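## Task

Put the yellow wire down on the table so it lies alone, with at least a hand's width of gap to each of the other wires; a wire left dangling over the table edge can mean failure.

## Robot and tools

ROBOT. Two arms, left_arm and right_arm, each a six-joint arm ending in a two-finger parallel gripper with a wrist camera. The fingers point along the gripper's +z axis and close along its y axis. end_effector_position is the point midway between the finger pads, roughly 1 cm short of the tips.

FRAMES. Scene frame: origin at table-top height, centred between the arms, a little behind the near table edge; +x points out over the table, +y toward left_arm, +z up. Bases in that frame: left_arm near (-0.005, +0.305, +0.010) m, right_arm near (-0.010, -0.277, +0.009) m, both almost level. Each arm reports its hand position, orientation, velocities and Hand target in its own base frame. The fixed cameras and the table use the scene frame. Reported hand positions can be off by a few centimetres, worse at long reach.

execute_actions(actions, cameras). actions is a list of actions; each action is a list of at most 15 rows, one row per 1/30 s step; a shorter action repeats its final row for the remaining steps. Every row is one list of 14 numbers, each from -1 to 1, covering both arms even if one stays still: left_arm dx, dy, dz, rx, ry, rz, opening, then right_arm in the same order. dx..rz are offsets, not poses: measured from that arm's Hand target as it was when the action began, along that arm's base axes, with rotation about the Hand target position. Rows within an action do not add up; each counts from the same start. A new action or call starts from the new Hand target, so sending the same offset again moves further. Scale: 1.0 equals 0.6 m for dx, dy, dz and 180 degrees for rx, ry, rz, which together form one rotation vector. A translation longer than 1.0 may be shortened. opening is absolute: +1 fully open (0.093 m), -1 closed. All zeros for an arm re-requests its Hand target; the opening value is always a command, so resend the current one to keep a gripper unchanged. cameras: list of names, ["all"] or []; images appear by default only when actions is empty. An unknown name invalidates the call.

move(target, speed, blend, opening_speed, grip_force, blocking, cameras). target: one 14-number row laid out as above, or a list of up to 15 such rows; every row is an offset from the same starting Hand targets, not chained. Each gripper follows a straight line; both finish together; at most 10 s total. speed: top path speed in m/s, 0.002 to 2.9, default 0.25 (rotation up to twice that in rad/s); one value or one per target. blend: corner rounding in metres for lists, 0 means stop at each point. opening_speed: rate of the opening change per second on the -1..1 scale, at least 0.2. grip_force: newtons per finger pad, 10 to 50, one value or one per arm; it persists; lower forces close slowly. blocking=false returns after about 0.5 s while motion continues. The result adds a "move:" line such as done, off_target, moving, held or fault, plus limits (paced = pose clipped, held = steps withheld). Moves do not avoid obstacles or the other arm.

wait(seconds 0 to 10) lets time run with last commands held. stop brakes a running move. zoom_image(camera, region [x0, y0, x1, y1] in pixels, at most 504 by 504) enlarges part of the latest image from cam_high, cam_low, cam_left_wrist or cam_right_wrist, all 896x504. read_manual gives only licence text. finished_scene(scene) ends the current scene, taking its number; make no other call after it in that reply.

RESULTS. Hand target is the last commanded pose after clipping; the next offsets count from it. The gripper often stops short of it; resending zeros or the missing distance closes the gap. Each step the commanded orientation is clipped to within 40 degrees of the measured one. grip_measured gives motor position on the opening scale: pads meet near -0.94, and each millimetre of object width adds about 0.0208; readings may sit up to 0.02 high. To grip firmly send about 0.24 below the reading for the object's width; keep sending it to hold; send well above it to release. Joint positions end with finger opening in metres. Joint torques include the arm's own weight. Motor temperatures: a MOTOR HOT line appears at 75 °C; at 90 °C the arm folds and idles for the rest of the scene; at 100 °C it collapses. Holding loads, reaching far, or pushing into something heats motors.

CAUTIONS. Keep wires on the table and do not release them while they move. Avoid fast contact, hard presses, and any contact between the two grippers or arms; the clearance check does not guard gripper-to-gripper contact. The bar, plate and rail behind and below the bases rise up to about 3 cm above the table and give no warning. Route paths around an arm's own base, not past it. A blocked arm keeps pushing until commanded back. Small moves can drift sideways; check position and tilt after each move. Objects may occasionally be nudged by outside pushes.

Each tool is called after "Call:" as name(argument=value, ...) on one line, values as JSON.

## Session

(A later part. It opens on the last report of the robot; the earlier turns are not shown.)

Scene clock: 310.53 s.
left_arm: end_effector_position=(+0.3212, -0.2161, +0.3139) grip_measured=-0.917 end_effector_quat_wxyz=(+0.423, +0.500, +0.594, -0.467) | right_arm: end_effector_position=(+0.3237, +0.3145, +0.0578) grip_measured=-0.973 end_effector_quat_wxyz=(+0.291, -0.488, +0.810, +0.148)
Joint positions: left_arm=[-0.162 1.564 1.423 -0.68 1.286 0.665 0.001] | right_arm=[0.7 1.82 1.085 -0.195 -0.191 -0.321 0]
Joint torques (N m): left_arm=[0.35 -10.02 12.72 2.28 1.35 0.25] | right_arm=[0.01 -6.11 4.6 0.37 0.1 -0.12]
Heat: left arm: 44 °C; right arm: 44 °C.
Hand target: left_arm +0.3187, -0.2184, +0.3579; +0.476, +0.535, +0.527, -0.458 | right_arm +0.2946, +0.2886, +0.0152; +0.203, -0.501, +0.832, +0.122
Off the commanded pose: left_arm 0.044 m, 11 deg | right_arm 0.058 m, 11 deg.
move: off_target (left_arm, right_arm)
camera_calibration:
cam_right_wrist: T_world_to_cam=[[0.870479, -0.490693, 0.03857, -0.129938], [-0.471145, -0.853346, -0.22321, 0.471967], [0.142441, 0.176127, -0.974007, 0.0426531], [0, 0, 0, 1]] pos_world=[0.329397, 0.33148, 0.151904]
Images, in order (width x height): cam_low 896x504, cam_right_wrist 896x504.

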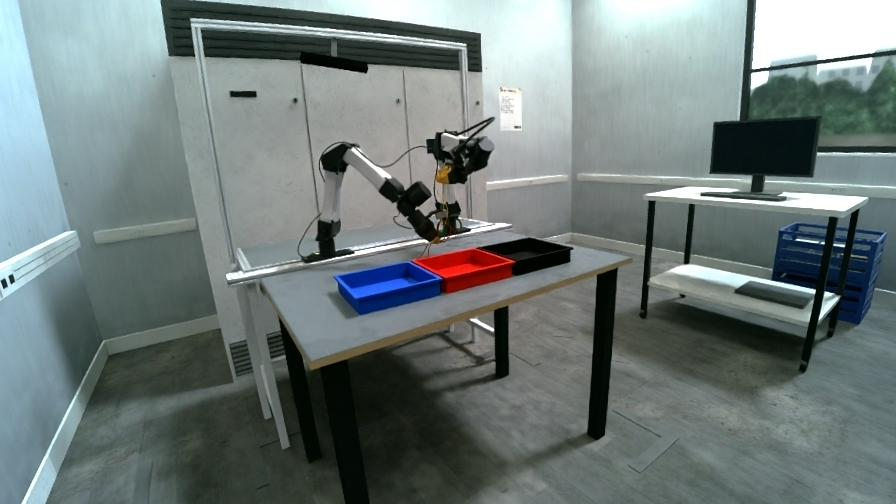

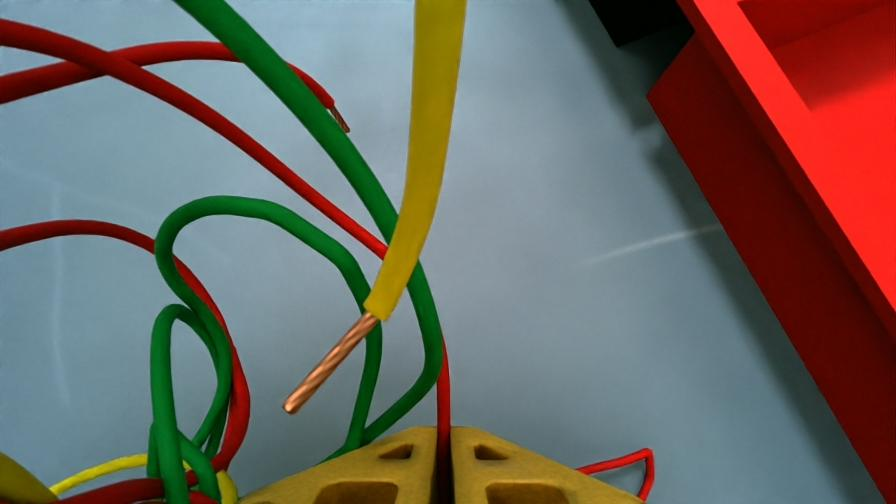

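Call:
move(target=[[0.06,0,-0.15,0,0,0,-0.924208,0,0,0,0,0,0,-1],[0.08,0.05,0.05,0,0,0,-0.924208,0,0,0,0,0,0,-1],[-0.06,0,-0.15,0,0,0,-0.924208,0,0,0,0,0,0,-1],[-0.08,0.05,0.05,0,0,0,-0.924208,0,0,0,0,0,0,-1],[0,0.1,-0.15,0,0,0,-0.924208,0,0,0,0,0,0,-1],[0,0.15,0.08,0,0,0,-0.924208,0,0,0,0,0,0,-1],[0,0.15,-0.1,0,0,0,-0.924208,0,0,0,0,0,0,-1],[0.06,0.1,0.1,0,0,0,-0.924208,0,0,0,0,0,0,-1],[0,0.1,-0.08,0,0,0,-0.924208,0,0,0,0,0,0,-1]], speed=0.32, blend=0.01, cameras=["cam_right_wrist","cam_low"])

Call:
zoom_image(camera="cam_low", region=[365, 130, 465, 270])

Scene clock: 320.93 s.
left_arm: end_effector_position=(+0.3187, -0.1611, +0.3010) grip_measured=-0.917 end_effector_quat_wxyz=(+0.459, +0.528, +0.540, -0.467) | right_arm: end_effector_position=(+0.2999, +0.2947, +0.0256) grip_measured=-0.973 end_effector_quat_wxyz=(+0.220, -0.498, +0.829, +0.130)
Joint positions: left_arm=[0.018 1.781 1.647 -1.54 1.428 1.654 0.001] | right_arm=[0.705 1.844 1.061 -0.301 -0.18 -0.332 0]
Joint torques (N m): left_arm=[0.81 -9.5 7.32 0.1 0.95 0.3] | right_arm=[-0.47 -7.46 6.02 1.21 0.05 0.01]
Heat: left arm: 46 °C; right arm: 43 °C.
Hand target: left_arm +0.3188, -0.1585, +0.3099; +0.477, +0.535, +0.526, -0.458 | right_arm +0.2948, +0.2887, +0.0153; +0.203, -0.501, +0.832, +0.122
Off the commanded pose: left_arm 0.009 m, 3 deg | right_arm 0.013 m, 2 deg.
move: off_target (left_arm, right_arm)
camera_calibration:
cam_right_wrist: T_world_to_cam=[[0.876437, -0.481516, -0.000954601, -0.12103], [-0.480132, -0.873763, -0.0775345, 0.441648], [0.0365001, 0.0684124, -0.996989, 0.0823293], [0, 0, 0, 1]] pos_world=[0.315119, 0.321985, 0.116209]
Images, in order (width x height): cam_low 896x504, cam_right_wrist 896x504.

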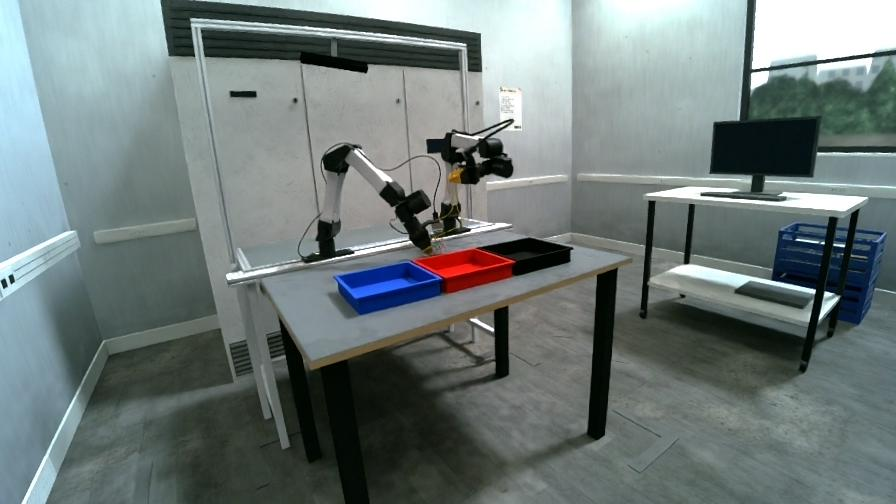

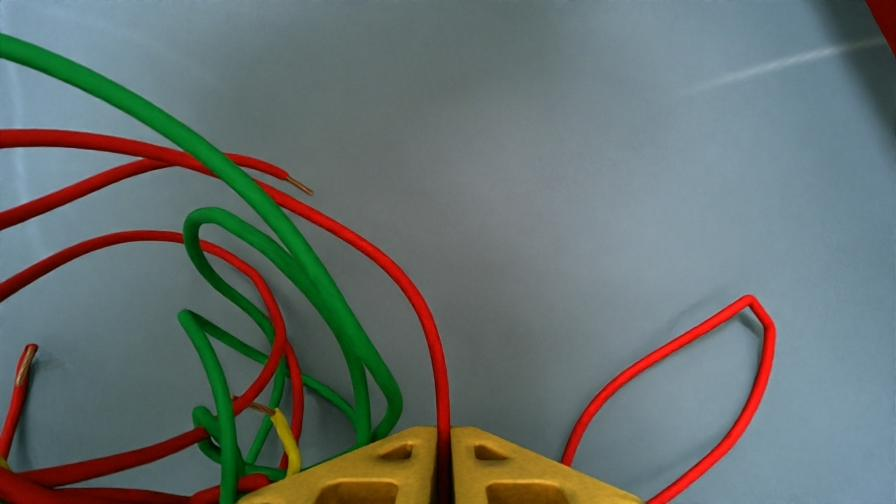

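Scaled by 3.600 from the camera's 896x504 image, which has a finer 1280x720 frame.

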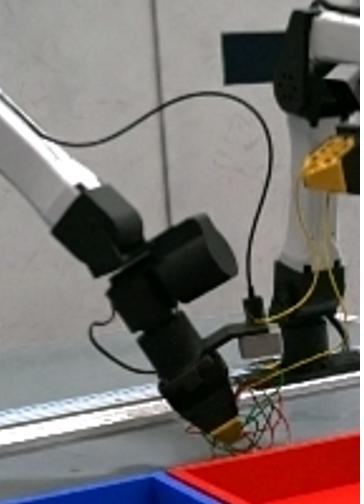

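Call:
move(target=[[0.06,0.1,0.12,0,0,0,-0.924208,0,0,0,0,0,0,-1],[0.06,0.1,-0.12,0,0,0,-0.924208,0,0,0,0,0,0,-1],[-0.06,0.15,0.12,0,0,0,-0.924208,0,0,0,0,0,0,-1],[-0.06,0.05,-0.12,0,0,0,-0.924208,0,0,0,0,0,0,-1],[0,0.2,0.12,0,0,0,-0.924208,0,0,0,0,0,0,-1],[0,0.1,-0.1,0,0,0,-0.924208,0,0,0,0,0,0,-1],[0.08,0.15,0.16,0,0,0,-0.924208,0,0,0,0,0,0,-1]], speed=0.3, blend=0.01, cameras=["cam_right_wrist","cam_low"])

Call:
zoom_image(camera="cam_low", region=[385, 130, 485, 270])

Scene clock: 331.27 s.
left_arm: end_effector_position=(+0.3649, -0.0734, +0.3891) grip_measured=-0.917 end_effector_quat_wxyz=(+0.534, +0.449, +0.598, -0.393) | right_arm: end_effector_position=(+0.3074, +0.3061, +0.0345) grip_measured=-0.973 end_effector_quat_wxyz=(+0.247, -0.499, +0.819, +0.139)
Joint positions: left_arm=[0.267 1.829 2.053 -1.587 1.448 1.371 0.001] | right_arm=[0.711 1.844 1.068 -0.249 -0.186 -0.33 0]
Joint torques (N m): left_arm=[1.37 -8.29 8.66 0.88 1.44 0.1] | right_arm=[-0.91 -7.68 5.75 0.78 0.11 0.03]
Heat: left arm: 45 °C; right arm: 43 °C.
Hand target: left_arm +0.3668, -0.0684, +0.4059; +0.477, +0.535, +0.526, -0.458 | right_arm +0.2947, +0.2887, +0.0153; +0.203, -0.501, +0.832, +0.122
Off the commanded pose: left_arm 0.018 m, 16 deg | right_arm 0.029 m, 6 deg.
joint read past its limit (left arm) — joint 4 (wrist pitch), lower limit.
joint sent to its limit (left arm) — joint 4 (wrist pitch), lower limit. The joint targets are off in orientation, not in position.
move: off_target (left_arm, right_arm)
camera_calibration:
cam_right_wrist: T_world_to_cam=[[0.880028, -0.474687, 0.0149431, -0.125995], [-0.468622, -0.873032, -0.134942, 0.454121], [0.0771007, 0.11175, -0.990741, 0.0641261], [0, 0, 0, 1]] pos_world=[0.318746, 0.329488, 0.126695]
Images, in order (width x height): cam_low 896x504, cam_right_wrist 896x504.

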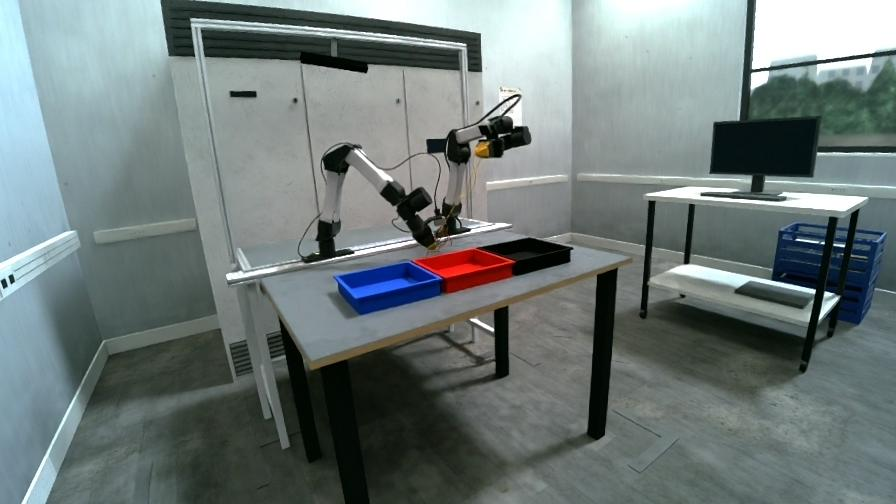

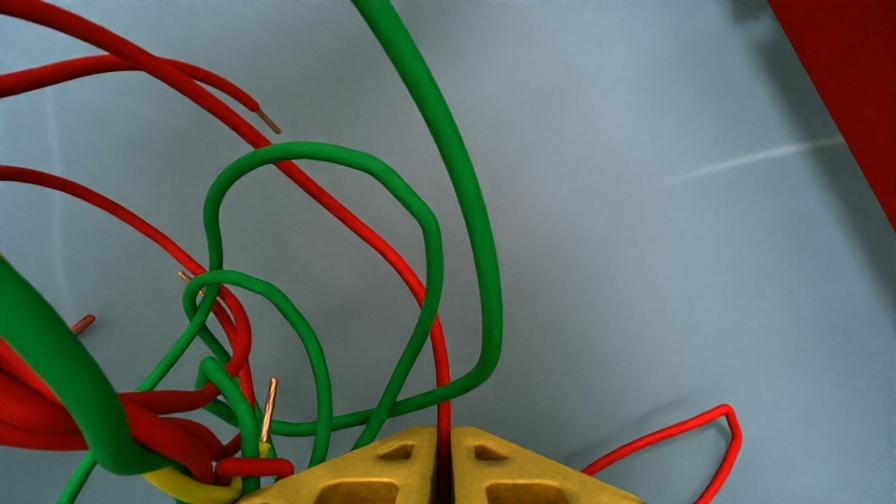

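Scaled by 3.600 from the camera's 896x504 image, which has a finer 1280x720 frame.

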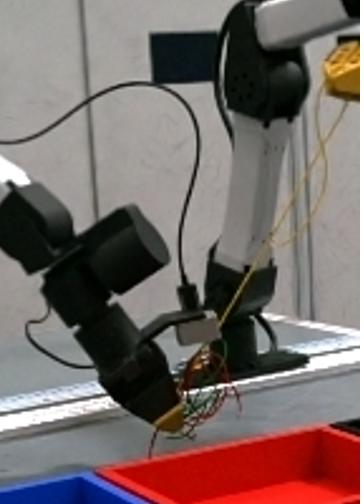

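Call:
move(target=[[0,0,-0.12,0,0,0,-0.924208,0,0,0,0,0,0,-1],[0.1,0,0.08,0,0,0,-0.924208,0,0,0,0,0,0,-1],[0.05,0,-0.14,0,0,0,-0.924208,0,0,0,0,0,0,-1],[-0.12,0.03,0.06,0,0,0,-0.924208,0,0,0,0,0,0,-1],[-0.05,0,-0.14,0,0,0,-0.924208,0,0,0,0,0,0,-1],[0.1,-0.15,0.12,0,0,0,-0.924208,0,0,0,0,0,0,-1],[0,-0.15,-0.14,0,0,0,-0.924208,0,0,0,0,0,0,-1],[0.05,0,0.1,0,0,0,-0.924208,0,0,0,0,0,0,-1]], speed=0.35, blend=0.01, cameras=["cam_right_wrist","cam_low"])

Call:
zoom_image(camera="cam_low", region=[385, 120, 495, 270])

Scene clock: 343.03 s.
left_arm: end_effector_position=(+0.3965, -0.0691, +0.4632) grip_measured=-0.917 end_effector_quat_wxyz=(+0.566, +0.441, +0.558, -0.417) | right_arm: end_effector_position=(+0.2982, +0.2955, +0.0255) grip_measured=-0.973 end_effector_quat_wxyz=(+0.219, -0.499, +0.828, +0.131)
Joint positions: left_arm=[0.259 2.085 2.659 -1.555 1.556 1.014 0.001] | right_arm=[0.709 1.843 1.06 -0.302 -0.18 -0.332 0]
Joint torques (N m): left_arm=[0.09 -9.11 6.57 1.22 0.86 0.01] | right_arm=[-0.61 -7.43 6.2 1.24 0.01 0.06]
Heat: left arm: 44 °C; right arm: 43 °C.
Hand target: left_arm +0.3968, -0.0684, +0.4659; +0.476, +0.535, +0.527, -0.458 | right_arm +0.2947, +0.2887, +0.0152; +0.203, -0.501, +0.832, +0.122
Off the commanded pose: left_arm 0.003 m, 16 deg | right_arm 0.013 m, 2 deg.
joint sent to its limit (left arm) — joint 5 (wrist yaw), upper limit. The joint targets are off in orientation, not in position.
move: off_target (left_arm, right_arm)
camera_calibration:
cam_right_wrist: T_world_to_cam=[[0.878386, -0.47795, -0.00115125, -0.120806], [-0.476641, -0.875798, -0.0760998, 0.441089], [0.0353636, 0.0673938, -0.9971, 0.0828241], [0, 0, 0, 1]] pos_world=[0.313427, 0.322983, 0.116012]
Images, in order (width x height): cam_low 896x504, cam_right_wrist 896x504.

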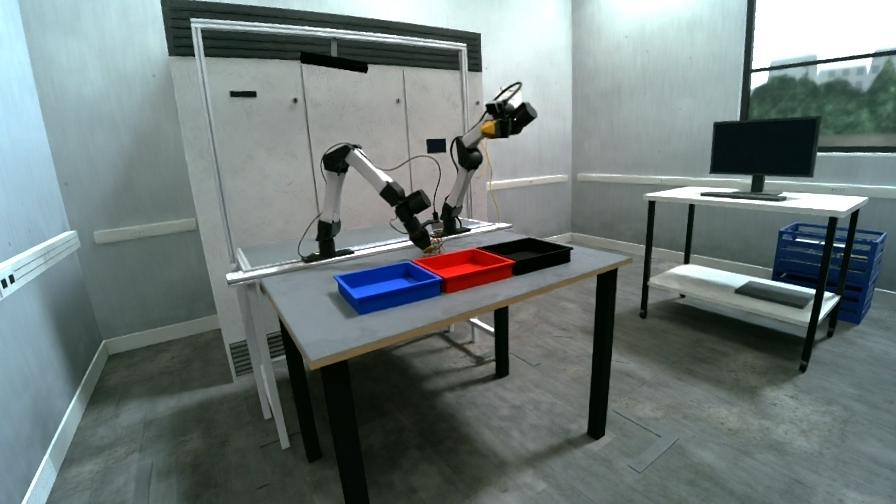

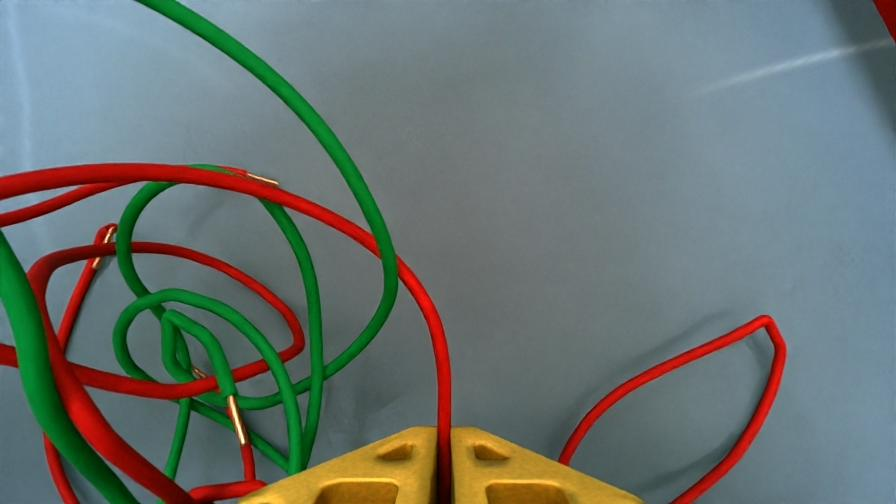

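Scaled by 3.360 from the camera's 896x504 image, which has a finer 1280x720 frame.

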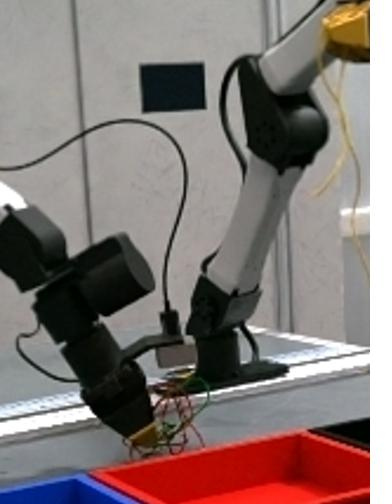

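Call:
move(target=[[-0.195,0.114,-0.17,0.174,0.174,0.478,-0.924208,0,0,0,0,0,0,-1],[-0.195,0.114,-0.343,0.174,0.174,0.478,-0.924208,0,0,0,0,0,0,-1],[-0.195,0.347,-0.72,0.174,0.174,0.478,-0.924208,0,0,0,0,0,0,-1]], speed=0.3, blend=0.02, cameras=["cam_high","cam_left_wrist"])

Scene clock: 361.93 s.
left_arm: end_effector_position=(+0.2782, +0.1381, +0.0345) grip_measured=-0.917 end_effector_quat_wxyz=(+0.357, +0.002, +0.934, +0.008) | right_arm: end_effector_position=(+0.2982, +0.2955, +0.0255) grip_measured=-0.973 end_effector_quat_wxyz=(+0.219, -0.499, +0.828, +0.131)
Joint positions: left_arm=[0.686 1.384 0.495 -0.069 0.425 0.555 0.001] | right_arm=[0.709 1.843 1.06 -0.302 -0.18 -0.332 0]
Joint torques (N m): left_arm=[0.64 -3.59 5.78 2.18 0.4 0.17] | right_arm=[-1.1 -7.42 6.26 1.24 0.07 0]
Motor temperatures (°C): left_arm=[29 38 42 35 27 27 26] | right_arm=[28 37 44 37 25 24 28]
Heat: left arm: 42 °C; right arm: 44 °C.
Hand target: left_arm +0.2800, +0.1398, +0.0340; +0.364, +0.009, +0.931, +0.011 | right_arm +0.2947, +0.2887, +0.0152; +0.203, -0.501, +0.832, +0.122
Off the commanded pose: left_arm 0.002 m, 1 deg | right_arm 0.013 m, 2 deg.
move: off_target (right_arm)
camera_calibration:
cam_left_wrist: T_world_to_cam=[[-0.0240954, -0.999604, -0.0145577, 0.145477], [-0.9539, 0.0273464, -0.298875, 0.310142], [0.299155, 0.00668513, -0.954181, 0.0335257], [0, 0, 0, 1]] pos_world=[0.28932, 0.136714, 0.126801]
Images, in order (width x height): cam_high 896x504, cam_left_wrist 896x504.

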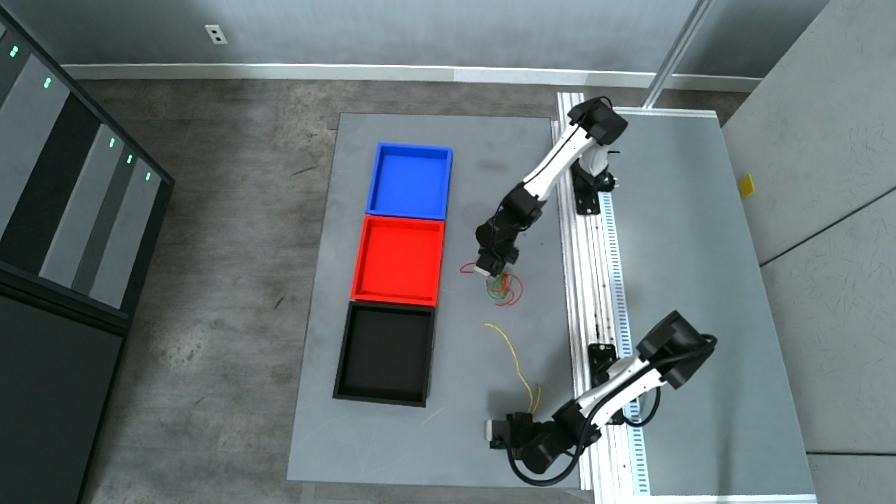

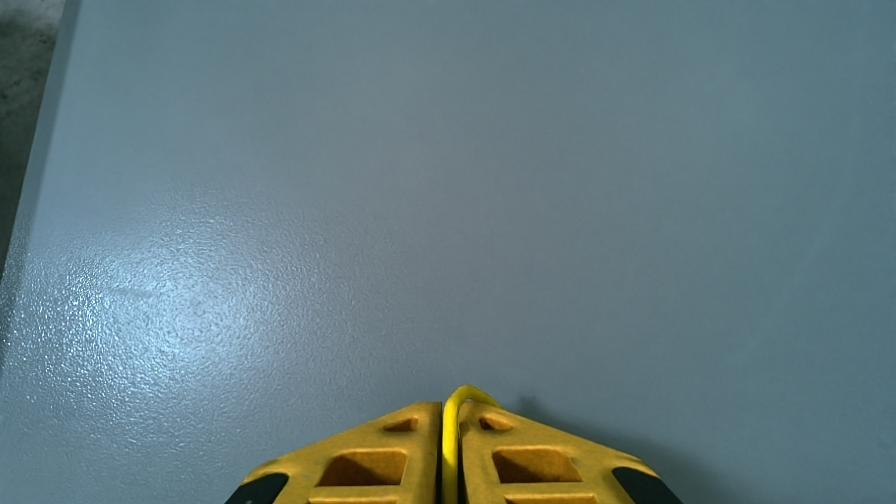

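Call:
move(target=[0,0.06,0.0,0,0,0,-0.924208,0.0,-0.25,0.015,0,0,0,-1], speed=0.15)

Call:
move(target=[[0,0,-0.035,0,0,0,-0.924208,0,0,-0.015,0,0,0,-1],[0,0,-0.035,0,0,0,-0.5,0,0,-0.015,0,0,0,-0.5]], speed=0.08, opening_speed=1)

Call:
move(target=[-0.1,0,0.15,0,0,0,-0.5,-0.05,0,0.25,0,0,0,-0.5], speed=0.15, cameras=["all"])

Scene clock: 369.67 s.
left_arm: end_effector_position=(+0.2758, +0.1702, +0.0297) grip_measured=-0.917 end_effector_quat_wxyz=(+0.357, +0.003, +0.934, +0.007) | right_arm: end_effector_position=(+0.3006, +0.1380, +0.0208) grip_measured=-0.973 end_effector_quat_wxyz=(+0.203, -0.497, +0.835, +0.114)
Joint positions: left_arm=[0.8 1.492 0.57 -0.083 0.49 0.661 0.001] | right_arm=[0.266 1.627 0.815 -0.412 -0.326 -0.75 0]
Joint torques (N m): left_arm=[0.8 -4.31 7.91 1.69 0.44 0.16] | right_arm=[-0.76 -7.95 5.87 0.89 -0.32 0.04]
Heat: left arm: 42 °C; right arm: 44 °C.
Hand target: left_arm +0.2799, +0.1758, +0.0338; +0.364, +0.009, +0.931, +0.011 | right_arm +0.2946, +0.1387, +0.0241; +0.203, -0.501, +0.832, +0.122
Off the commanded pose: left_arm 0.008 m, 1 deg | right_arm 0.007 m, 1 deg.
move: done

Scene clock: 371.33 s.
left_arm: end_effector_position=(+0.2823, +0.1775, +0.0206) grip_measured=-0.503 end_effector_quat_wxyz=(+0.372, +0.005, +0.928, +0.011) | right_arm: end_effector_position=(+0.2957, +0.1367, +0.0163) grip_measured=-0.501 end_effector_quat_wxyz=(+0.198, -0.498, +0.837, +0.116)
Joint positions: left_arm=[0.811 1.559 0.559 0.021 0.512 0.663 0.021] | right_arm=[0.266 1.627 0.798 -0.407 -0.326 -0.751 0.021]
Joint torques (N m): left_arm=[-0.17 -4.12 4.9 1.84 0.22 0.16] | right_arm=[-0.75 -6.2 5.57 1.25 -0.32 0.02]
Heat: left arm: 41 °C; right arm: 43 °C.
Hand target: left_arm +0.2800, +0.1757, +0.0129; +0.364, +0.010, +0.931, +0.010 | right_arm +0.2946, +0.1387, +0.0151; +0.203, -0.501, +0.832, +0.122
Off the commanded pose: left_arm 0.008 m, 1 deg | right_arm 0.003 m, 1 deg.
move: done

Scene clock: 373.20 s.
left_arm: end_effector_position=(+0.2164, +0.1707, +0.0925) grip_measured=-0.503 end_effector_quat_wxyz=(+0.351, -0.001, +0.936, +0.000) | right_arm: end_effector_position=(+0.2659, +0.1367, +0.1571) grip_measured=-0.501 end_effector_quat_wxyz=(+0.198, -0.501, +0.834, +0.120)
Joint positions: left_arm=[1.016 1.219 0.678 -0.599 0.593 0.88 0.021] | right_arm=[0.293 1.356 1.139 -1.013 -0.326 -0.733 0.021]
Joint torques (N m): left_arm=[0.69 -4.34 8.85 1.37 0.58 0.18] | right_arm=[-0.02 -5.31 9.21 0.88 -0.22 0.21]
Heat: left arm: 42 °C; right arm: 44 °C.
Hand target: left_arm +0.2200, +0.1757, +0.1028; +0.364, +0.010, +0.931, +0.011 | right_arm +0.2646, +0.1386, +0.1652; +0.203, -0.501, +0.832, +0.122
Off the commanded pose: left_arm 0.012 m, 2 deg | right_arm 0.008 m, 1 deg.
move: off_target (left_arm)
camera_calibration:
cam_left_wrist: T_world_to_cam=[[-0.0231918, -0.999723, 0.00409051, 0.175581], [-0.957656, 0.021041, -0.287145, 0.26842], [0.286979, -0.0105767, -0.957878, 0.113004], [0, 0, 0, 1]] pos_world=[0.228696, 0.17108, 0.184602]
cam_right_wrist: T_world_to_cam=[[0.877521, -0.479522, -0.00378464, -0.167376], [-0.479426, -0.877122, -0.0284252, 0.29006], [0.0103109, 0.0267582, -0.999589, 0.238584], [0, 0, 0, 1]] pos_world=[0.283479, 0.167773, 0.246098]

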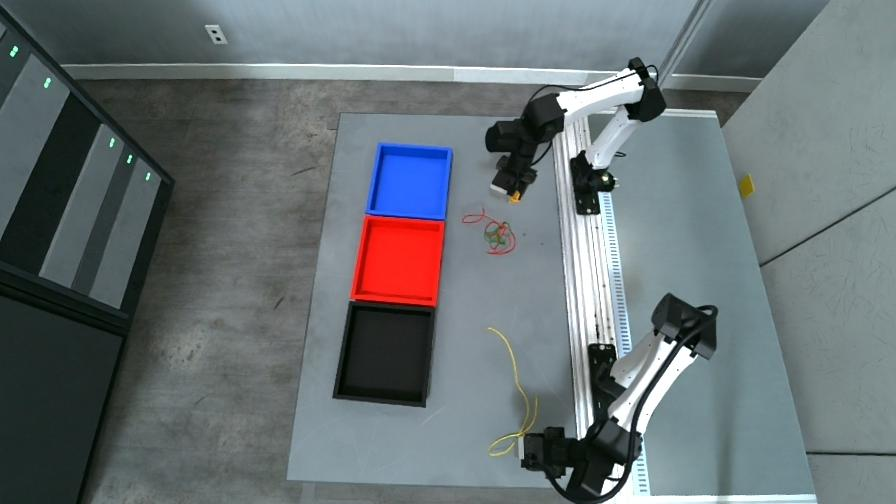

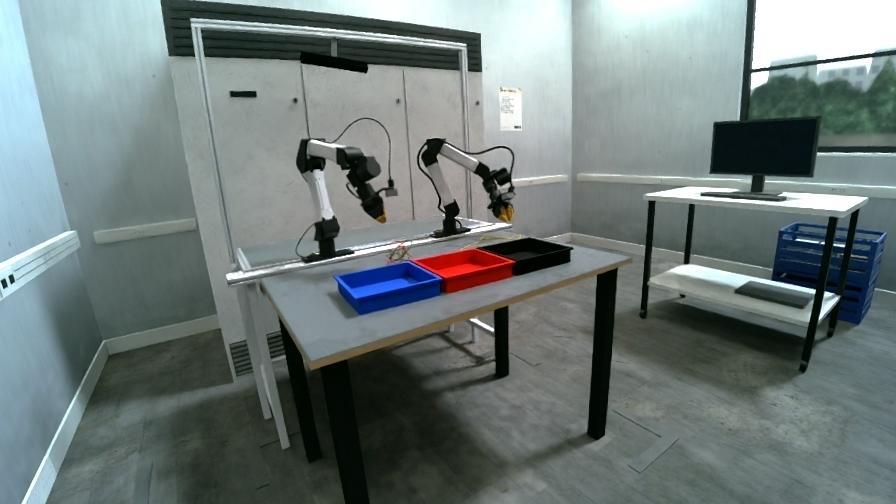

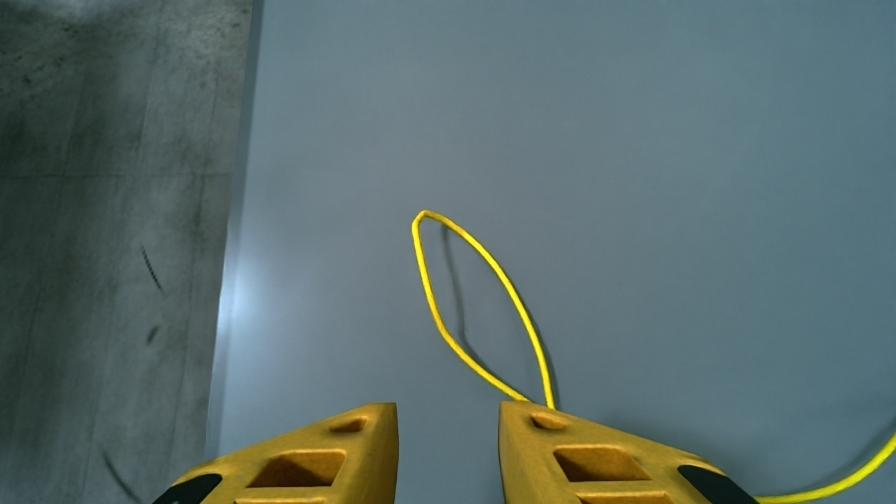

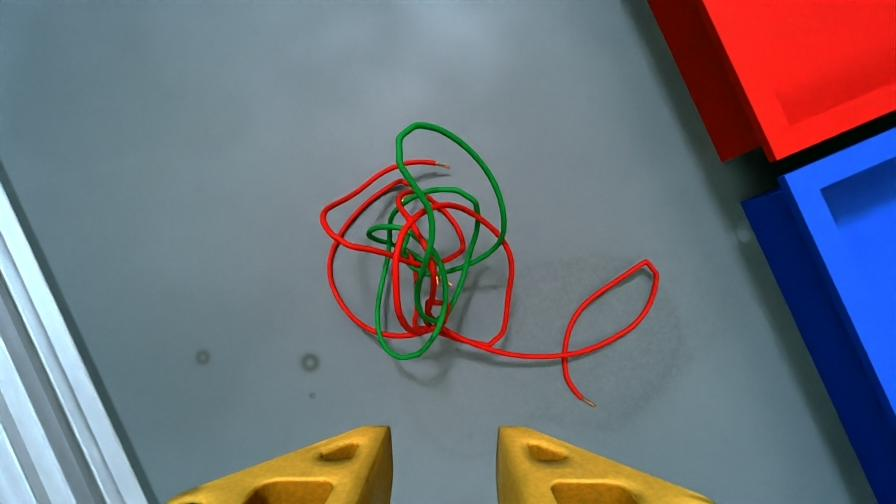

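Call:
finished_scene(scene=2)

The scene is finished: the task was done.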